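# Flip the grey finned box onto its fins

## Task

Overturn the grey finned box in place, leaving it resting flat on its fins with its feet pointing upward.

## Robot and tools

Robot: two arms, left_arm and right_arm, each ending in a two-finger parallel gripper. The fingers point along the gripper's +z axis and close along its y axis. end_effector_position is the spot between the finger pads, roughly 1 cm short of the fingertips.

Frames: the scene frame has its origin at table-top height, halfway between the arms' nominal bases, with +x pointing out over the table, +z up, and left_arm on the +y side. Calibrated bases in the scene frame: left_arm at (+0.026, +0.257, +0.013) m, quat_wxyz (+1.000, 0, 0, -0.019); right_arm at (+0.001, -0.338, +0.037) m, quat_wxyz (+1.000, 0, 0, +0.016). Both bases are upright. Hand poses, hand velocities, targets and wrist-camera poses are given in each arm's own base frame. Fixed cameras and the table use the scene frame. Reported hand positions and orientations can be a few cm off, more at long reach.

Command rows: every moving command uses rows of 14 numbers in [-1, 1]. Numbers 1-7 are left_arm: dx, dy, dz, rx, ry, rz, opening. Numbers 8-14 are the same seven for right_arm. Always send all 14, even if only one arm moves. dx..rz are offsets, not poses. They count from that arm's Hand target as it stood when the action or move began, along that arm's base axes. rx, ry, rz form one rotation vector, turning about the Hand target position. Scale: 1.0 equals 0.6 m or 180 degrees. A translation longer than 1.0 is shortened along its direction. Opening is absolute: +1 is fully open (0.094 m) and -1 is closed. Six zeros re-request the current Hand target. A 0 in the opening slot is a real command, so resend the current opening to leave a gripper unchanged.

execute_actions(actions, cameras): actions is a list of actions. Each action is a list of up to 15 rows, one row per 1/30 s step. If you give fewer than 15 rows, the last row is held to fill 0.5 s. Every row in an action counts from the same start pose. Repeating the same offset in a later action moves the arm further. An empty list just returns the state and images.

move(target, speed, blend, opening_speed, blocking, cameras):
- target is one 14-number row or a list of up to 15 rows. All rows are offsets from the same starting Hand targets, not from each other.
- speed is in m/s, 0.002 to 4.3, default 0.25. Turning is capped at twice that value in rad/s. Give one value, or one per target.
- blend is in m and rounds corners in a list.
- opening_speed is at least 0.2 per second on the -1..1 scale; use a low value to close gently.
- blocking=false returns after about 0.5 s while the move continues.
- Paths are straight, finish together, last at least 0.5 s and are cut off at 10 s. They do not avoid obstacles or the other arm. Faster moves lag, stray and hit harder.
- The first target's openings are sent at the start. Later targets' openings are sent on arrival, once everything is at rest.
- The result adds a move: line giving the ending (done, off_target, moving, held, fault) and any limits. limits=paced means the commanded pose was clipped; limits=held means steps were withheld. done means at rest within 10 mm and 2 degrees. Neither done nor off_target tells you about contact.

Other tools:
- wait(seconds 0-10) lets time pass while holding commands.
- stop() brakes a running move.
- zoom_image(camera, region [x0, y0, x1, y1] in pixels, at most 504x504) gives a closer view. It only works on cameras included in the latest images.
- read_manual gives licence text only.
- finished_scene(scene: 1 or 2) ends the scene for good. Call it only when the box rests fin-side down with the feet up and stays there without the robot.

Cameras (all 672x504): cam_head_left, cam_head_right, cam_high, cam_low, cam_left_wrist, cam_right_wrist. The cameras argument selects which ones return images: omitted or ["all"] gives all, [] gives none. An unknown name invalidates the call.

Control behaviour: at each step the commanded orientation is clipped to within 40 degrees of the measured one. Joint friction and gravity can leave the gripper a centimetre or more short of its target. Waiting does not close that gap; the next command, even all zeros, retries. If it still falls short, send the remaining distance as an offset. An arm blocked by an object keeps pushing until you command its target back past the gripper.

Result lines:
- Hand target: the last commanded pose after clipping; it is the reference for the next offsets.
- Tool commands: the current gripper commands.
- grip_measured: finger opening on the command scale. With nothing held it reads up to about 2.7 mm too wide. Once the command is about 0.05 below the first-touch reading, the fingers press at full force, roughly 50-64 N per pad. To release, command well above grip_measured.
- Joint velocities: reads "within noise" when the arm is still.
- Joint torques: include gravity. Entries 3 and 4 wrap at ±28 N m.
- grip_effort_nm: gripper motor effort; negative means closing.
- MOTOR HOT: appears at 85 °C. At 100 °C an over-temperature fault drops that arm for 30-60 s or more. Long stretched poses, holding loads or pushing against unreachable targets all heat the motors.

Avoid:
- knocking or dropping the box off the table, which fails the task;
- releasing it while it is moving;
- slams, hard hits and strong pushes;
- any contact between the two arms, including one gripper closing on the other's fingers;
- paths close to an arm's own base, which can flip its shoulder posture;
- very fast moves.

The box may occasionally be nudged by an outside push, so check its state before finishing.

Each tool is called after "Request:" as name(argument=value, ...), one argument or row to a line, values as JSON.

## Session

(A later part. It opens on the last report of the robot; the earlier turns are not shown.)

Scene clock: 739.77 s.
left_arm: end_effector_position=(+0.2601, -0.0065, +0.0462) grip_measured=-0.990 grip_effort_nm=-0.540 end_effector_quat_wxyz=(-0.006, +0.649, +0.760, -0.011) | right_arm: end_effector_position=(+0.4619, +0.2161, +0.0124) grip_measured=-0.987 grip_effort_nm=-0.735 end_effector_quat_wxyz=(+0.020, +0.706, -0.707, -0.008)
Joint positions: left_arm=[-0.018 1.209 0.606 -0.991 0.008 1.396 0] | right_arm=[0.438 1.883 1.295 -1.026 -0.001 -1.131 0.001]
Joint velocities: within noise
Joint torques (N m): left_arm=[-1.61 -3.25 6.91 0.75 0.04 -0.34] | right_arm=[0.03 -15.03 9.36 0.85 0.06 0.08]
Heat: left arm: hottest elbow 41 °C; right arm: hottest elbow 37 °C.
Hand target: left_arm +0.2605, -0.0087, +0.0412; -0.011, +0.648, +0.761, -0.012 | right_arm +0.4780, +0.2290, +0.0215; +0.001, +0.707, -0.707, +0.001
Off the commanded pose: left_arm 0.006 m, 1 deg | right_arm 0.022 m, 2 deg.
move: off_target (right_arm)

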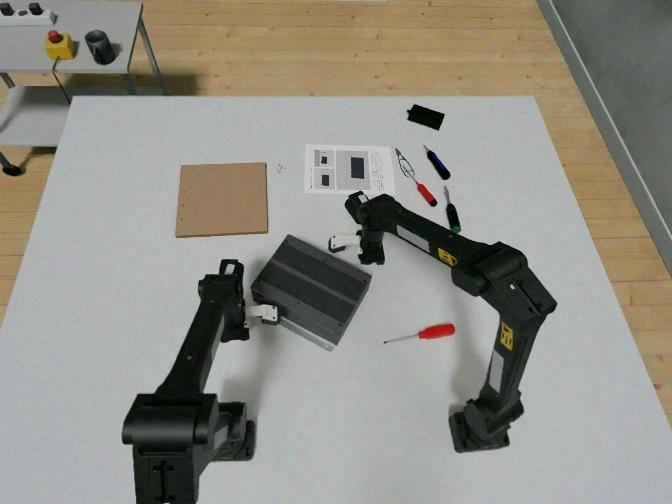

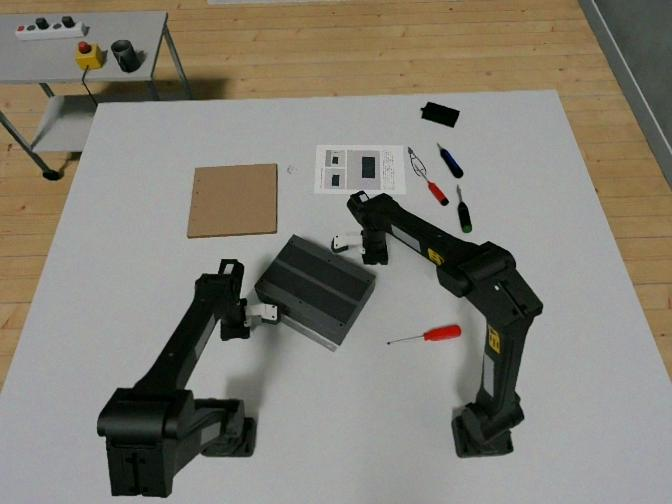

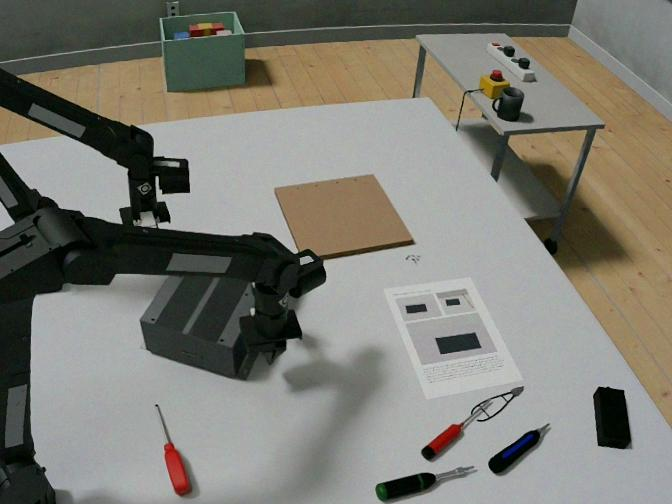

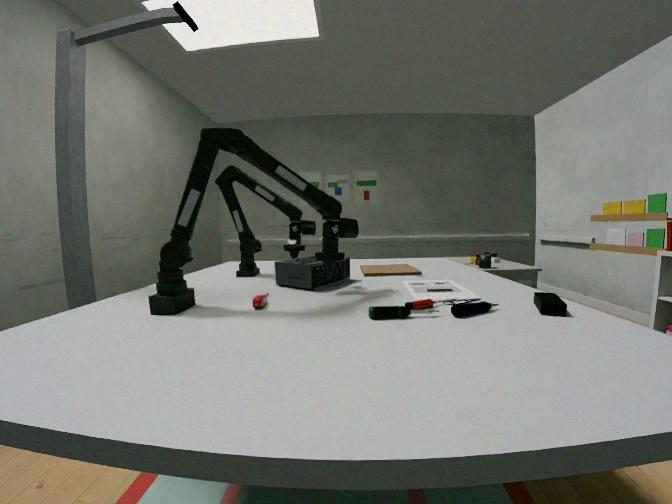

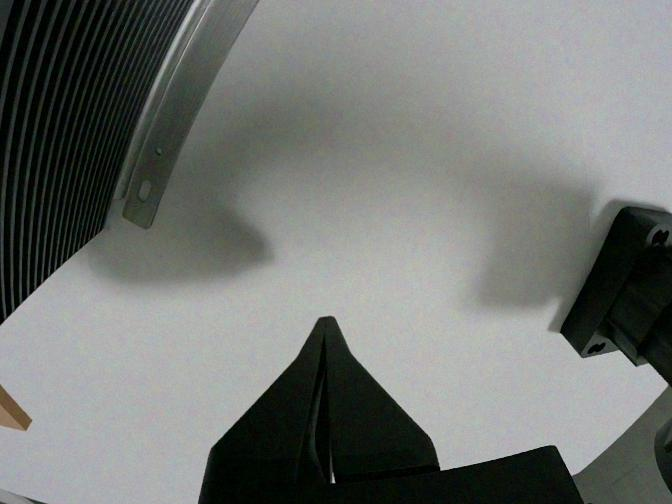

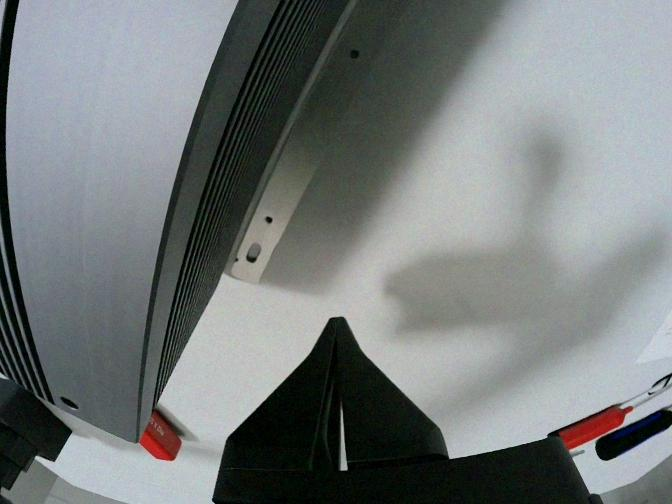

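Request:
move(
  target=[
    [0.1625,-0.037,-0.01,0,0,0,-1,-0.057,0.007,0.02,0,0,0,-1],
    [0.268,-0.037,-0.01,0,0,0,-1,-0.167,0.013,0.02,0,0,0,-1],
  ],
  speed=0.08,
)

Scene clock: 775.60 s.
left_arm: end_effector_position=(+0.3669, -0.0207, +0.0215) grip_measured=-0.990 grip_effort_nm=-0.530 end_effector_quat_wxyz=(-0.057, +0.646, +0.760, -0.040) | right_arm: end_effector_position=(+0.3978, +0.2160, +0.0373) grip_measured=-0.987 grip_effort_nm=-0.730 end_effector_quat_wxyz=(-0.004, +0.690, -0.724, +0.012)
Joint positions: left_arm=[-0.057 1.613 0.93 -1.028 -0.004 1.351 0] | right_arm=[0.507 1.689 1.09 -0.959 0.022 -1.016 0.001]
Joint velocities: within noise
Joint torques (N m): left_arm=[-1.9 -8.41 13.7 1.77 0.61 -0.26] | right_arm=[3.78 -12.22 5.15 0.51 -0.86 0.04]
Heat: left arm: hottest elbow 41 °C; right arm: hottest elbow 40 °C.
Hand target: left_arm +0.4213, -0.0309, +0.0351; -0.011, +0.648, +0.761, -0.012 | right_arm +0.3777, +0.2367, +0.0333; +0.001, +0.707, -0.707, +0.001
Off the commanded pose: left_arm 0.057 m, 6 deg | right_arm 0.029 m, 3 deg.
move: off_target (left_arm, right_arm)

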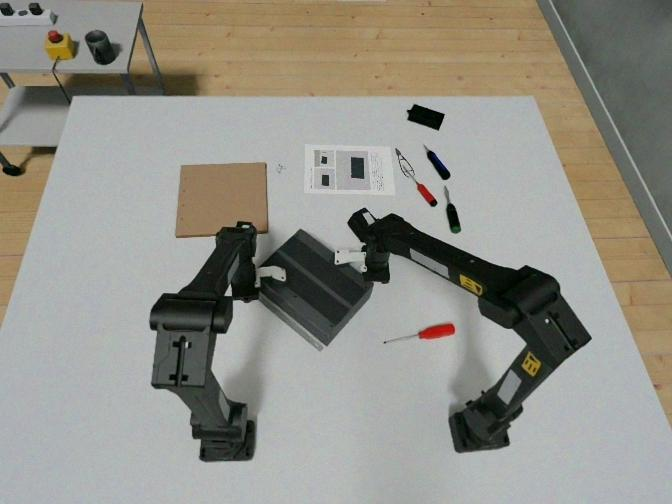

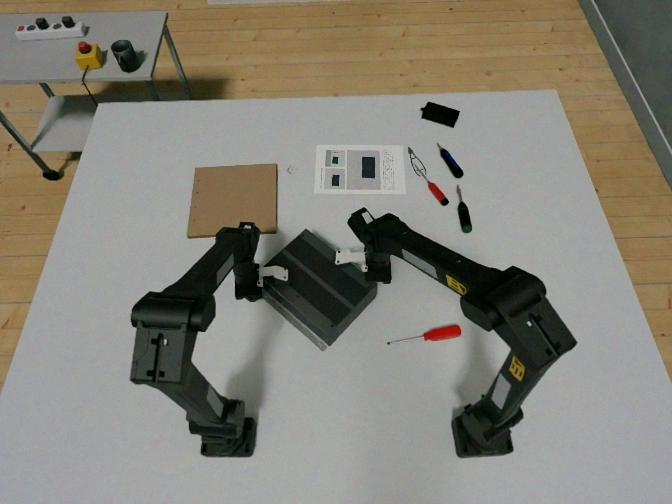

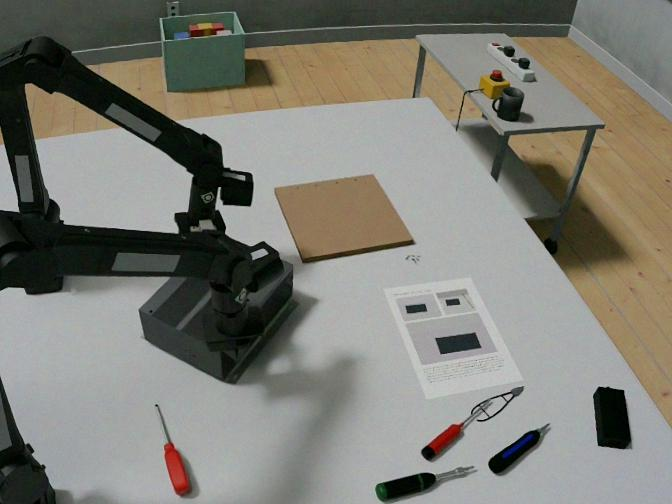

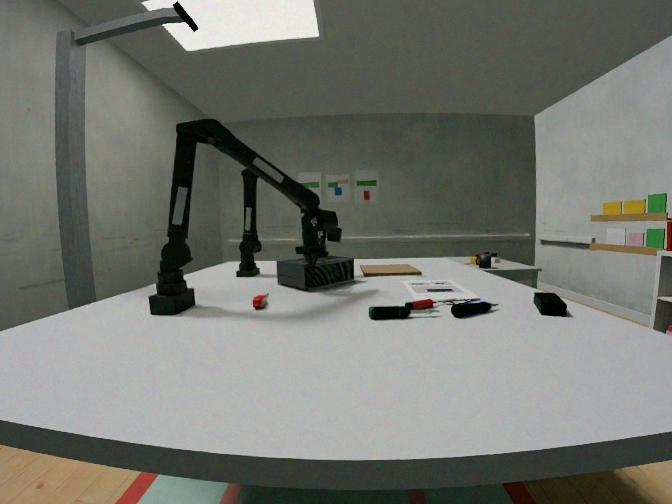

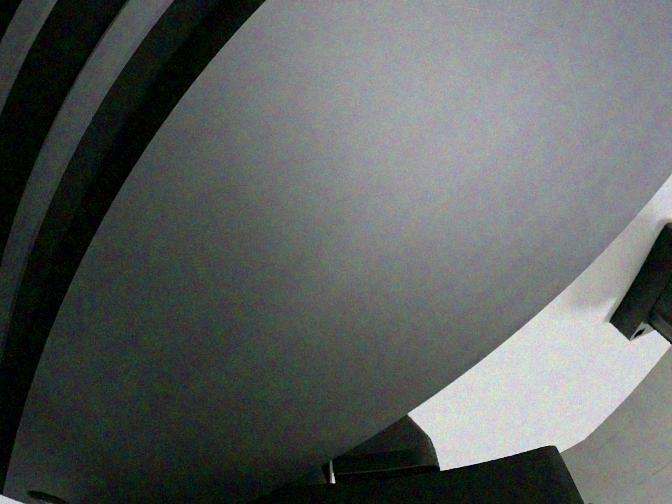

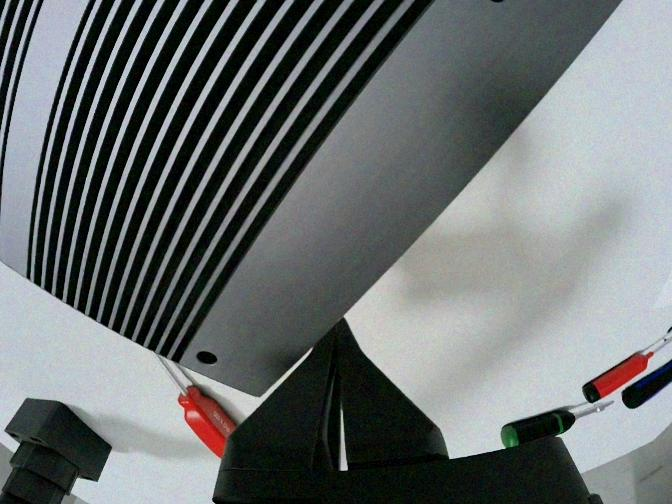

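Request:
move(
  target=[
    [0.09,-0.01,0,0,0,0,-1,-0.07,0.02,0,0,0,0,-1],
    [0.18,-0.07,0,0,0,0,-1,-0.16,0.09,0,0,0,0,-1],
  ],
  speed=0.08,
)

Scene clock: 786.17 s.
left_arm: end_effector_position=(+0.5180, -0.0663, +0.0388) grip_measured=-0.990 grip_effort_nm=-0.530 end_effector_quat_wxyz=(-0.010, +0.650, +0.760, -0.011) | right_arm: end_effector_position=(+0.3234, +0.2439, +0.0502) grip_measured=-0.987 grip_effort_nm=-0.730 end_effector_quat_wxyz=(+0.009, -0.667, +0.744, -0.038)
Joint positions: left_arm=[-0.124 1.867 1.351 -1.084 0.007 1.291 0] | right_arm=[0.679 1.554 0.957 -0.95 0.076 -0.782 0.001]
Joint velocities: within noise
Joint torques (N m): left_arm=[-1.49 -12.81 10.4 0.13 0.25 -0.32] | right_arm=[9.11 -8.23 5.72 0.9 -3.07 0.06]
Heat: left arm: hottest elbow 43 °C; right arm: hottest elbow 39 °C.
Hand target: left_arm +0.5295, -0.0729, +0.0353; -0.011, +0.648, +0.761, -0.012 | right_arm +0.2818, +0.2908, +0.0335; -0.001, -0.707, +0.707, -0.001
Off the commanded pose: left_arm 0.014 m, 0 deg | right_arm 0.065 m, 8 deg.
move: off_target (left_arm, right_arm)

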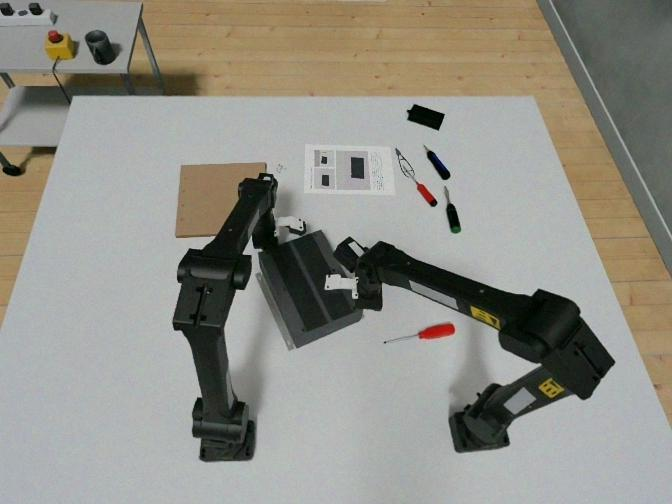

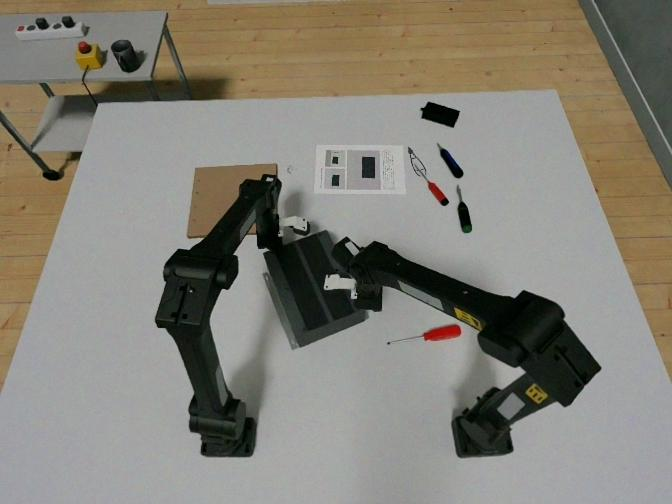

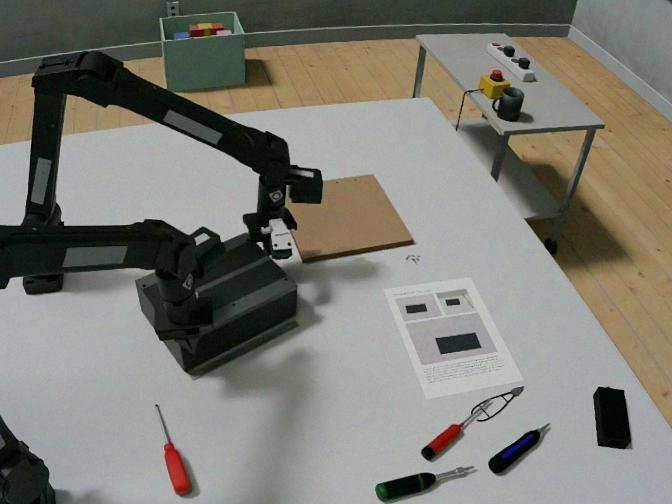

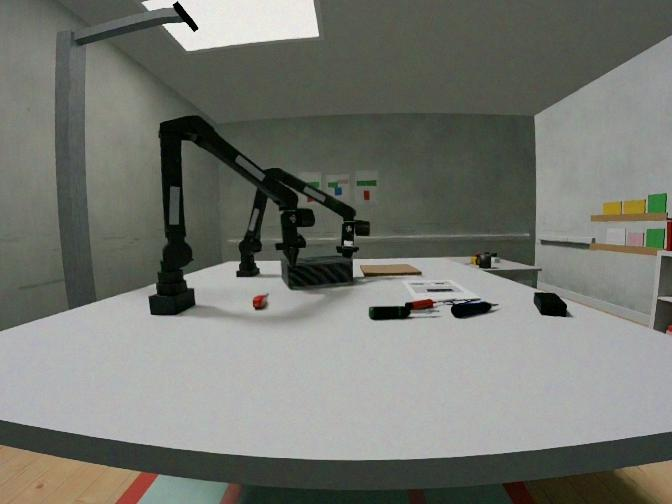

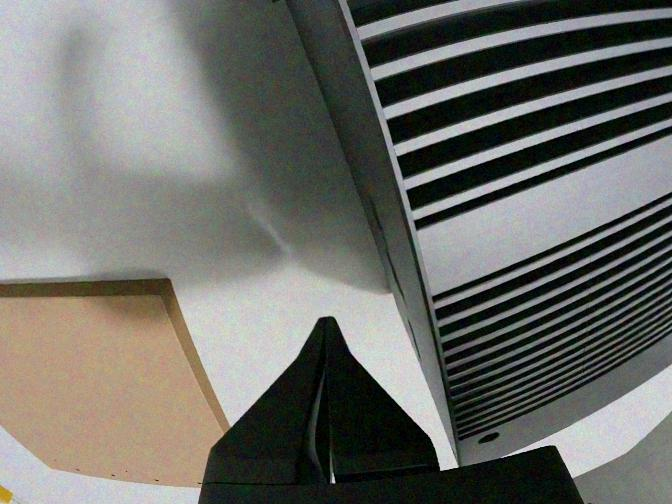

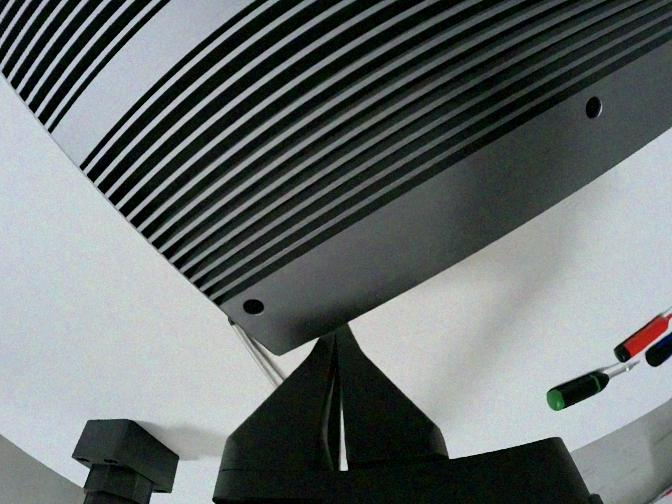

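Request:
move(
  target=[
    [0.0,0.09,0,0,0,0,-1,0,0,0,0,0,0,-1],
    [-0.14,0.09,0,0,0,0,-1,0,0,0,0,0,0,-1],
    [-0.075,-0.13,-0.005,0,0,0,-1,0.0,0.07,-0.01,0,0,0,-1],
  ],
  speed=0.1,
)

Scene clock: 806.47 s.
left_arm: end_effector_position=(+0.4778, -0.0700, +0.0563) grip_measured=-0.990 grip_effort_nm=-0.530 end_effector_quat_wxyz=(-0.021, +0.611, +0.792, +0.016) | right_arm: end_effector_position=(+0.2747, +0.2749, +0.0312) grip_measured=-0.987 grip_effort_nm=-0.735 end_effector_quat_wxyz=(+0.038, +0.683, -0.729, +0.020)
Joint positions: left_arm=[-0.162 1.75 1.232 -1.074 -0.048 1.152 0] | right_arm=[0.803 1.606 0.959 -1.002 0.035 -0.701 0.001]
Joint velocities: within noise
Joint torques (N m): left_arm=[-12.04 -8.41 10.03 1.33 2.53 -0.55] | right_arm=[4.89 -5.77 11.33 2.66 -1.6 -0.03]
Heat: left arm: hottest elbow 44 °C; right arm: hottest wrist yaw 40 °C.
Hand target: left_arm +0.4843, -0.1508, +0.0321; -0.012, +0.648, +0.761, -0.012 | right_arm +0.2817, +0.3327, +0.0273; +0.001, +0.707, -0.707, +0.001
Off the commanded pose: left_arm 0.085 m, 7 deg | right_arm 0.059 m, 6 deg.
move: off_target (left_arm, right_arm)

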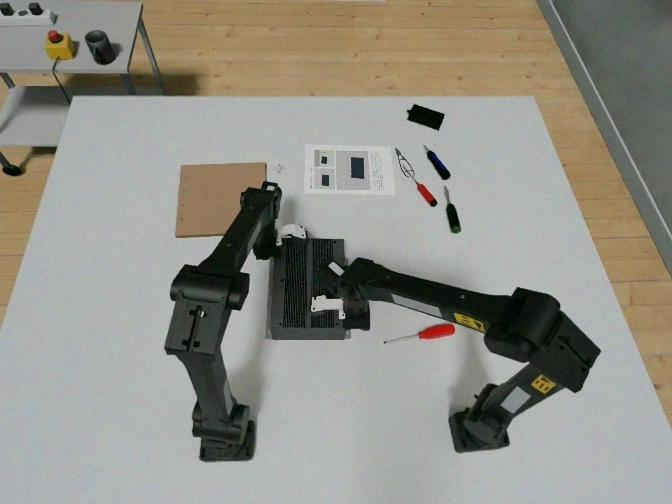

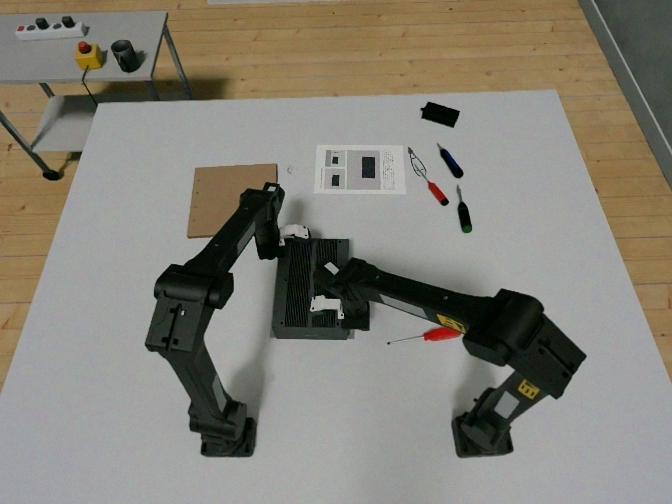

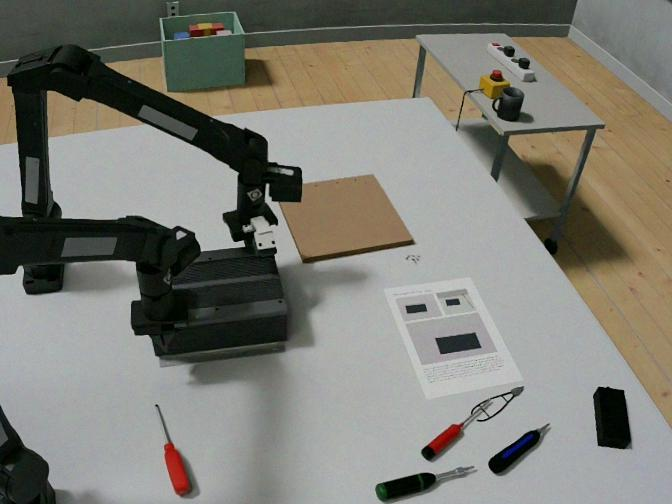

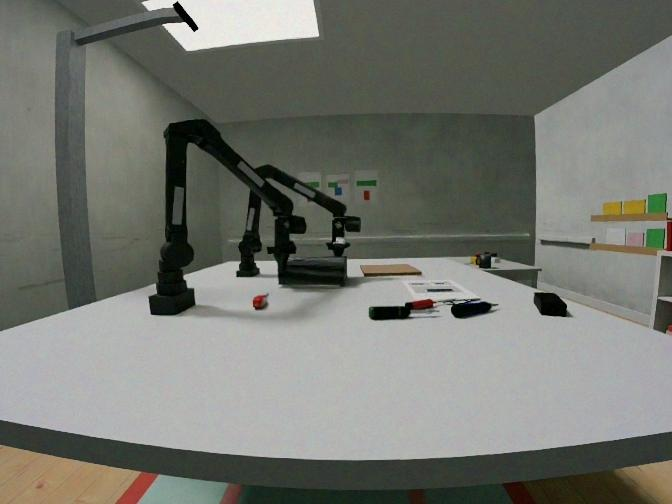

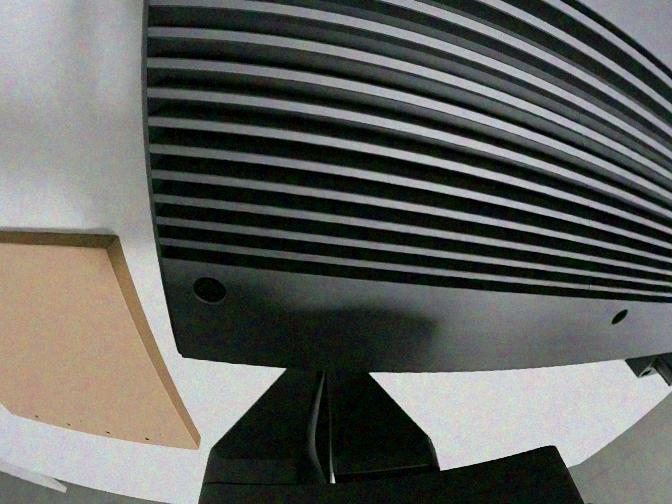

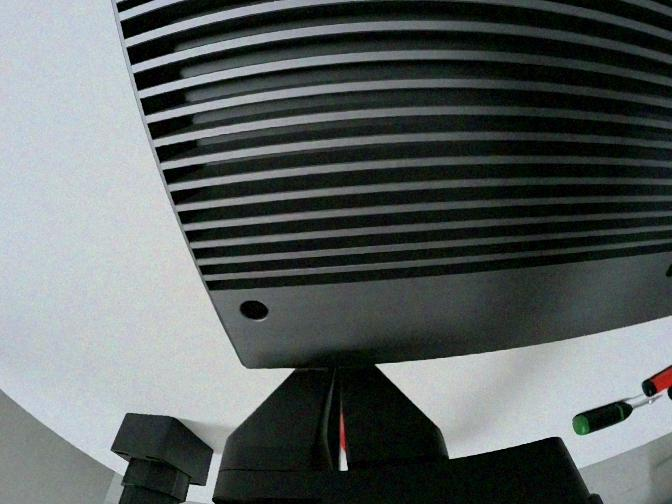

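Request:
move(
  target=[
    [0,0.1,0,0,0,0,-1,0,-0.06,0.1,0,0,0,0.3],
    [0,0.1,0.1,0,0,0,-1,-0.037,-0.483,0.12,0,0,0,0.3],
    [0,0.1,0.1,0,0,0,-1,-0.037,-0.483,-0.062,0,0,0,0.3],
  ],
  speed=0.2,
)

Scene clock: 830.30 s.
left_arm: end_effector_position=(+0.4710, -0.0764, +0.0721) grip_measured=-0.990 grip_effort_nm=-0.530 end_effector_quat_wxyz=(-0.034, +0.636, +0.771, -0.020) | right_arm: end_effector_position=(+0.2555, +0.0455, -0.0086) grip_measured=+0.298 grip_effort_nm=0.071 end_effector_quat_wxyz=(+0.004, +0.709, -0.705, +0.001)
Joint positions: left_arm=[-0.16 1.751 1.278 -1.177 0 1.219 0] | right_arm=[0.182 1.332 0.519 -0.763 0.007 -1.394 0.061]
Joint velocities: within noise
Joint torques (N m): left_arm=[-2.55 -15.03 10.52 0.12 0.53 -0.07] | right_arm=[-2.2 -4.66 5.65 1.09 -0.28 -0.09]
Heat: left arm: hottest elbow 43 °C; right arm: hottest elbow 43 °C.
Hand target: left_arm +0.4844, -0.0909, +0.0921; -0.011, +0.648, +0.761, -0.012 | right_arm +0.2597, +0.0429, -0.0098; +0.001, +0.707, -0.707, +0.001
Off the commanded pose: left_arm 0.028 m, 3 deg | right_arm 0.005 m, 0 deg.
move: off_target (left_arm)

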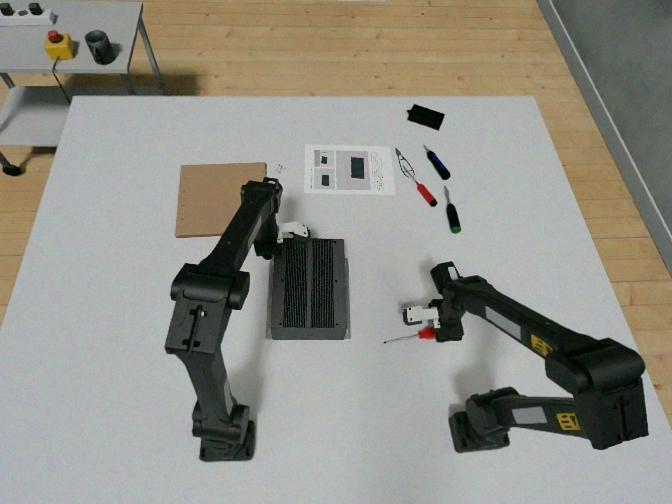

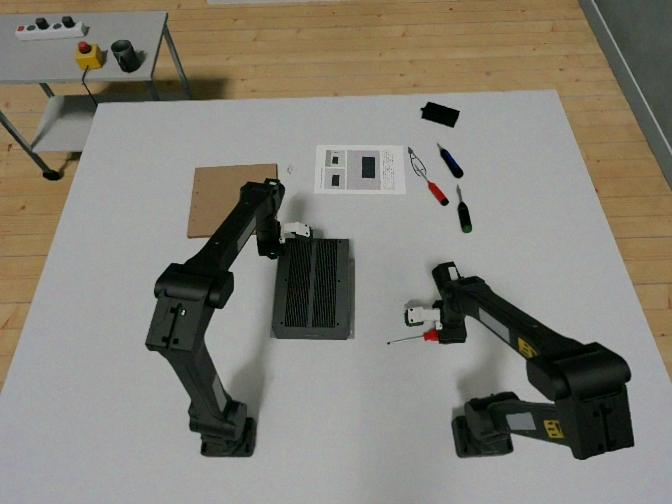

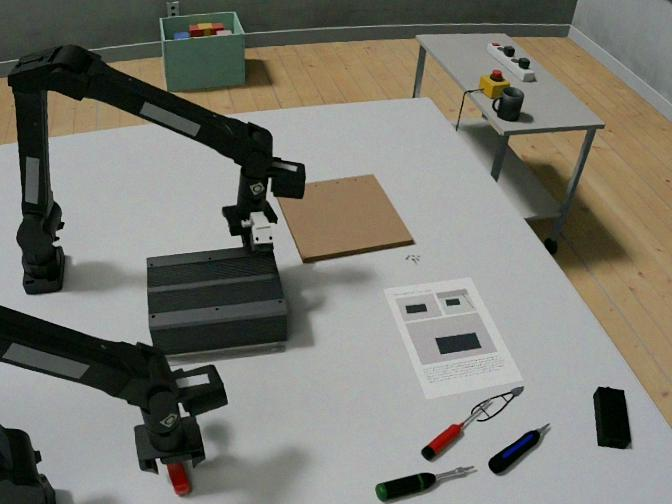

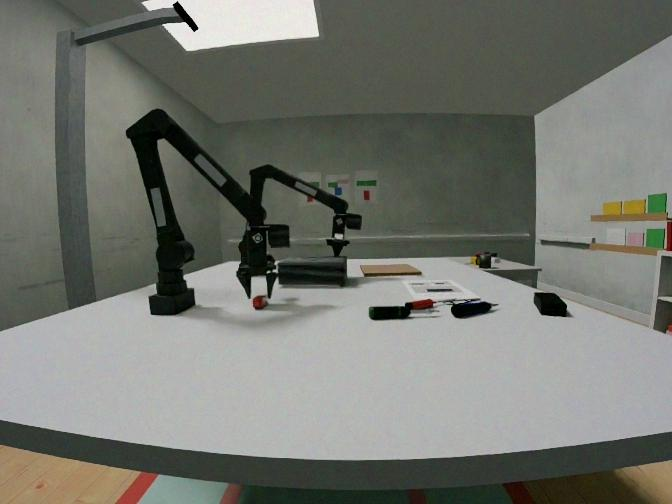

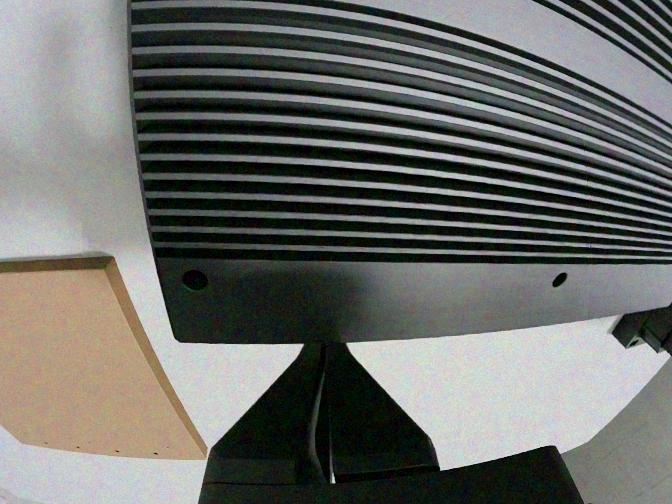

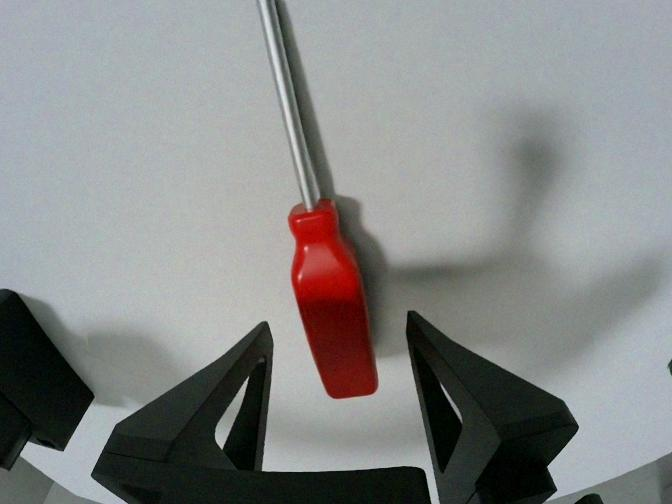

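Request:
move(
  target=[
    [0,0,0.0,0,0,0,-1,0,0,0,0,0,0,-0.9],
    [0,0.1,0.05,0,0,0,-1,0,0,0.08,0,0,0,-0.9],
    [0,0.25,0.1,0,0,0,-1,0.23,-0.29,0.08,0,0,0,-0.9],
    [0,0.25,0.1,0,0,0,-1,0.23,-0.29,0.004,0,0,0,-0.9],
    [0,0.25,0.1,0,0,0,-1,0.23,-0.29,0.002,0,0,0,0.4],
    [0,0.25,0.1,0,0,0,-1,0.23,-0.29,0.25,0,0,0,0.4],
  ],
  speed=[0.1,0.15,0.3,0.08,0.05,0.25],
  opening_speed=1.5,
)

Scene clock: 841.83 s.
left_arm: end_effector_position=(+0.4712, +0.0555, +0.1311) grip_measured=-0.990 grip_effort_nm=-0.530 end_effector_quat_wxyz=(-0.028, +0.645, +0.763, -0.029) | right_arm: end_effector_position=(+0.3851, -0.1242, +0.1270) grip_measured=+0.398 grip_effort_nm=0.076 end_effector_quat_wxyz=(+0.009, +0.707, -0.707, -0.011)
Joint positions: left_arm=[0.118 1.685 1.358 -1.324 -0.001 1.52 0] | right_arm=[-0.308 1.483 1.105 -1.221 0.006 -1.879 0.066]
Joint velocities: within noise
Joint torques (N m): left_arm=[-0.38 -14.51 11.19 0.01 0.17 -0.05] | right_arm=[-1.32 -9.76 10.28 0.09 -0.26 -0.15]
Heat: left arm: hottest elbow 45 °C; right arm: hottest elbow 41 °C.
Hand target: left_arm +0.4844, +0.0591, +0.1521; -0.011, +0.648, +0.761, -0.012 | right_arm +0.3976, -0.1310, +0.1400; +0.001, +0.707, -0.707, +0.001
Off the commanded pose: left_arm 0.025 m, 3 deg | right_arm 0.020 m, 2 deg.
move: off_target (left_arm, right_arm)

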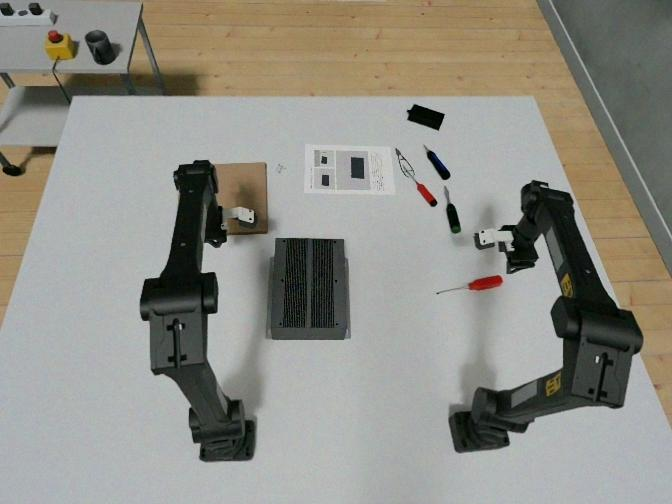

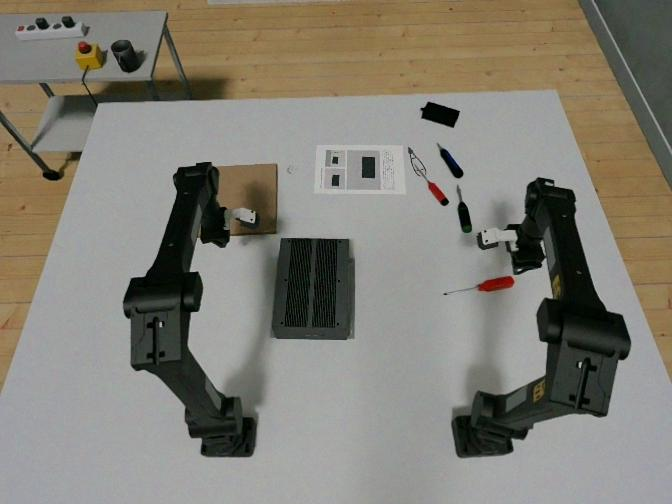

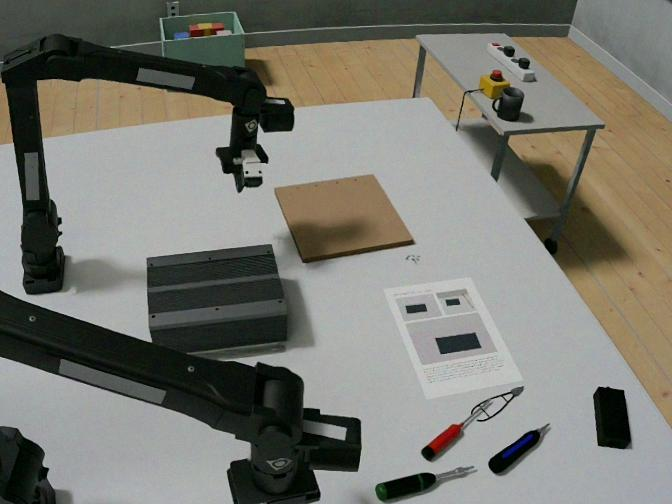

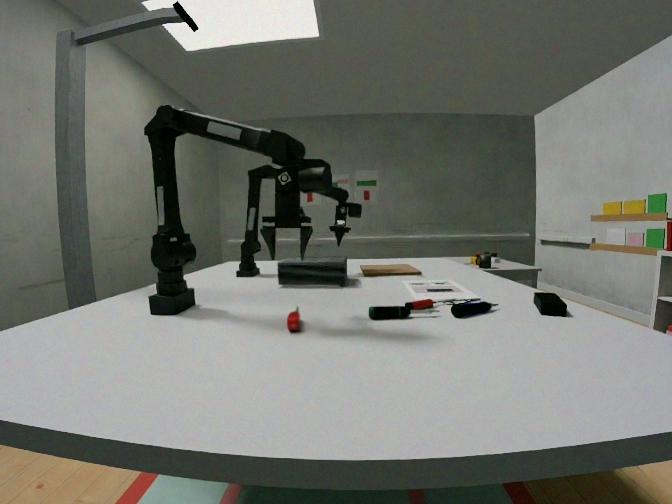

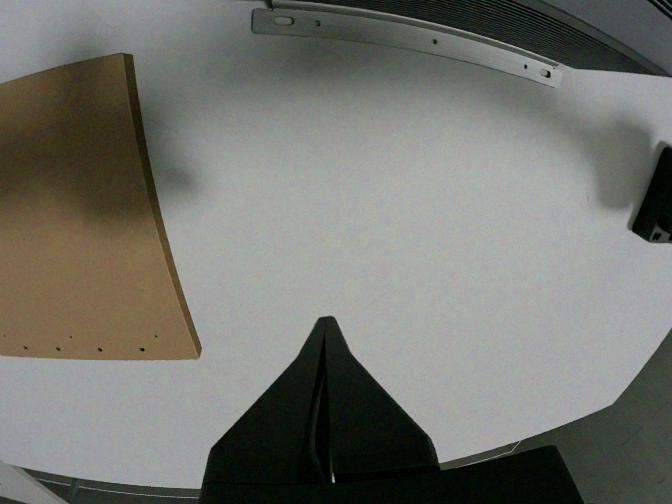

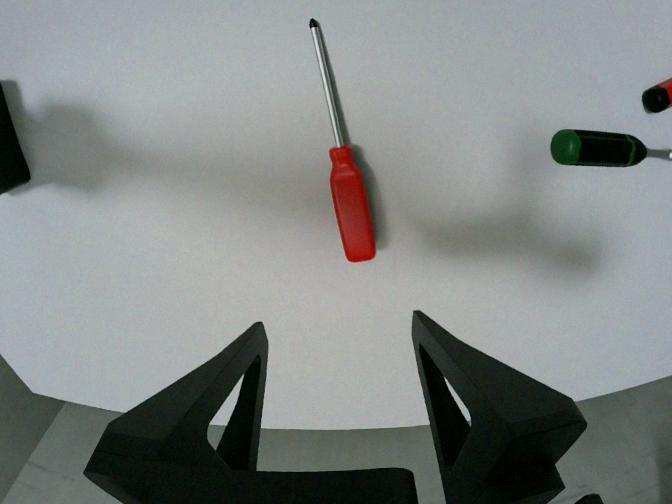

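Request:
move(
  target=[
    [0,0.0,0.05,-0.2,-0.02,-0.016,0,0.07,0.5,0.05,0.344,0,0,1],
    [-0.124,0.0,-0.05,-0.415,-0.041,-0.033,1,0.07,0.5,-0.263,0.344,0,0,1],
    [-0.124,0.05,-0.187,-0.415,-0.041,-0.033,1,0.07,0.68,-0.263,0.344,0,0,1],
  ],
  speed=[0.25,0.2,0.08],
)

Scene clock: 904.37 s.
left_arm: end_effector_position=(+0.4123, +0.0852, +0.0520) grip_measured=+0.997 grip_effort_nm=0.154 end_effector_quat_wxyz=(+0.390, +0.492, +0.700, -0.342) | right_arm: end_effector_position=(+0.4421, +0.2720, -0.0134) grip_measured=+0.998 grip_effort_nm=0.076 end_effector_quat_wxyz=(-0.366, +0.606, -0.607, -0.361)
Joint positions: left_arm=[0.556 1.908 1.121 -1.323 1.001 2.081 0.094] | right_arm=[0.268 1.943 0.926 -0.084 -1.013 -1.037 0.094]
Joint velocities: within noise
Joint torques (N m): left_arm=[0.03 -11.34 5.35 -0.01 0.47 -0.05] | right_arm=[0.32 -12.81 4.68 1.57 -0.48 0.07]
Heat: left arm: hottest elbow 47 °C; right arm: hottest elbow 45 °C.
Hand target: left_arm +0.4099, +0.0892, +0.0400; +0.429, +0.558, +0.565, -0.432 | right_arm +0.4397, +0.2770, -0.0177; -0.363, +0.607, -0.607, -0.363
Off the commanded pose: left_arm 0.013 m, 21 deg | right_arm 0.007 m, 0 deg.
joint sent to its limit (left arm) — joint 6 (wrist roll), upper limit. The joint targets are off in orientation, not in position.
move: off_target (left_arm); target 2's new opening was sent with left_arm's hand 0.007 m and 18 deg from that target

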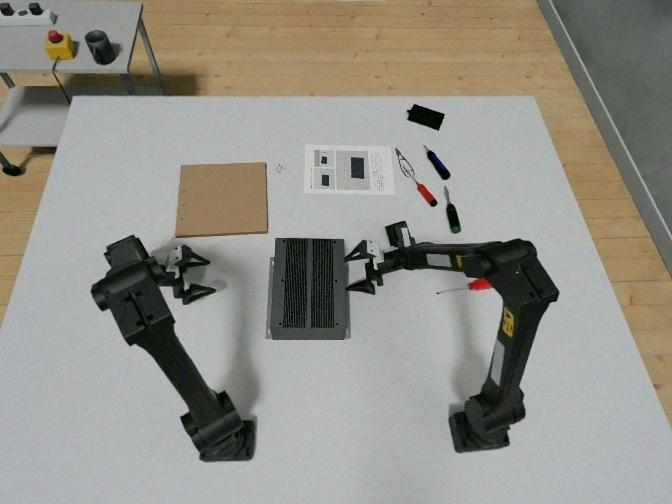

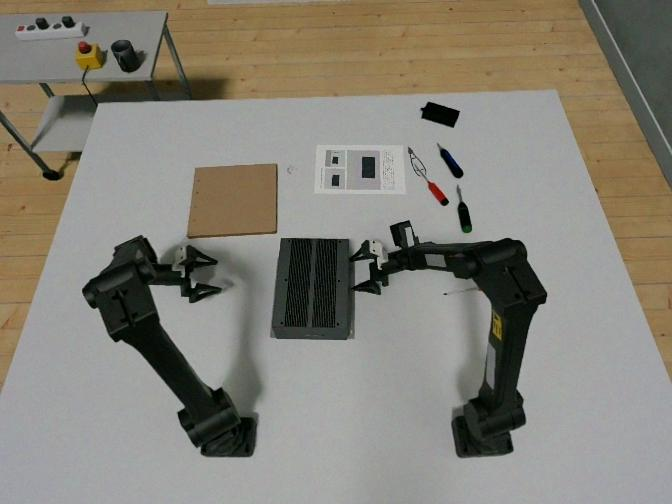

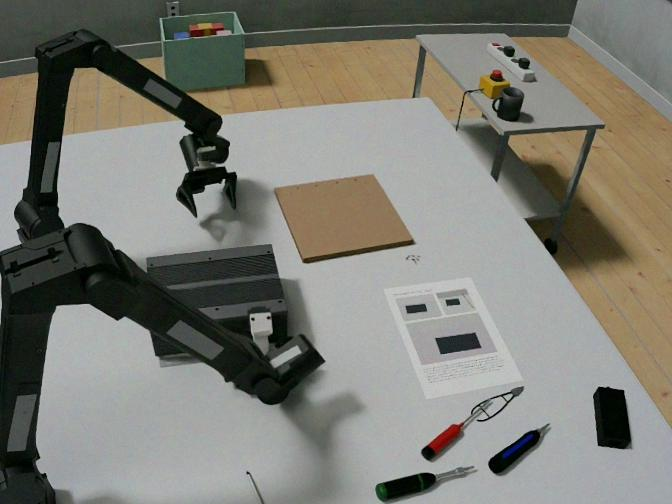

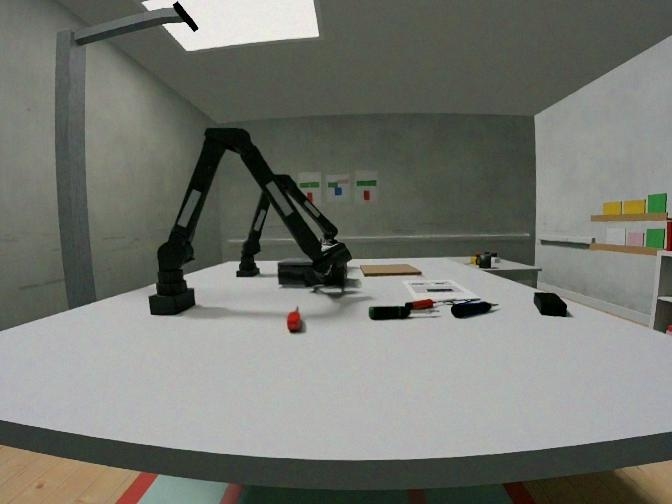

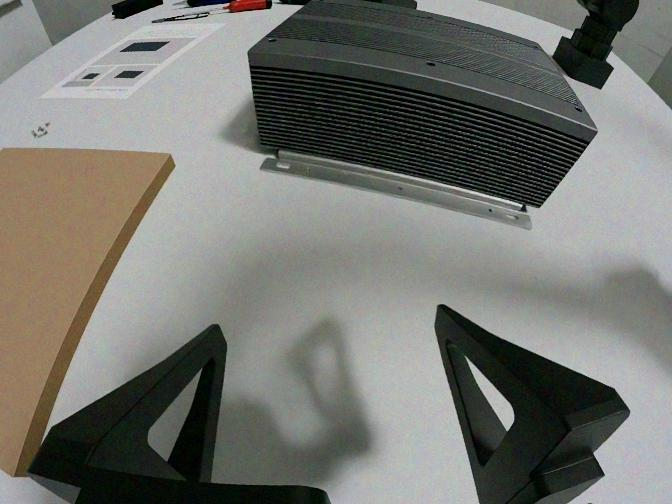

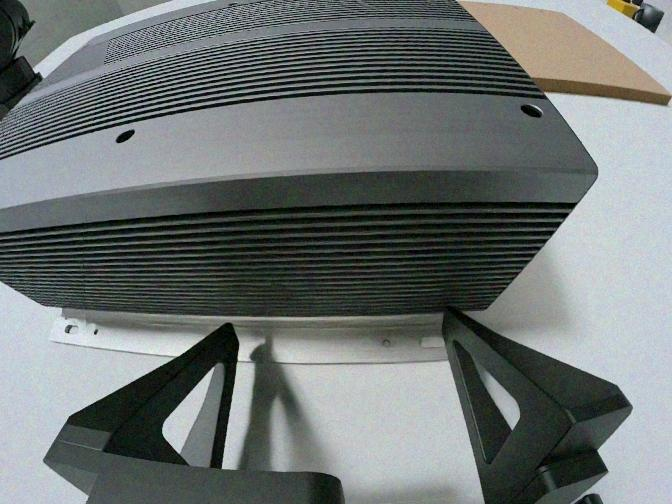

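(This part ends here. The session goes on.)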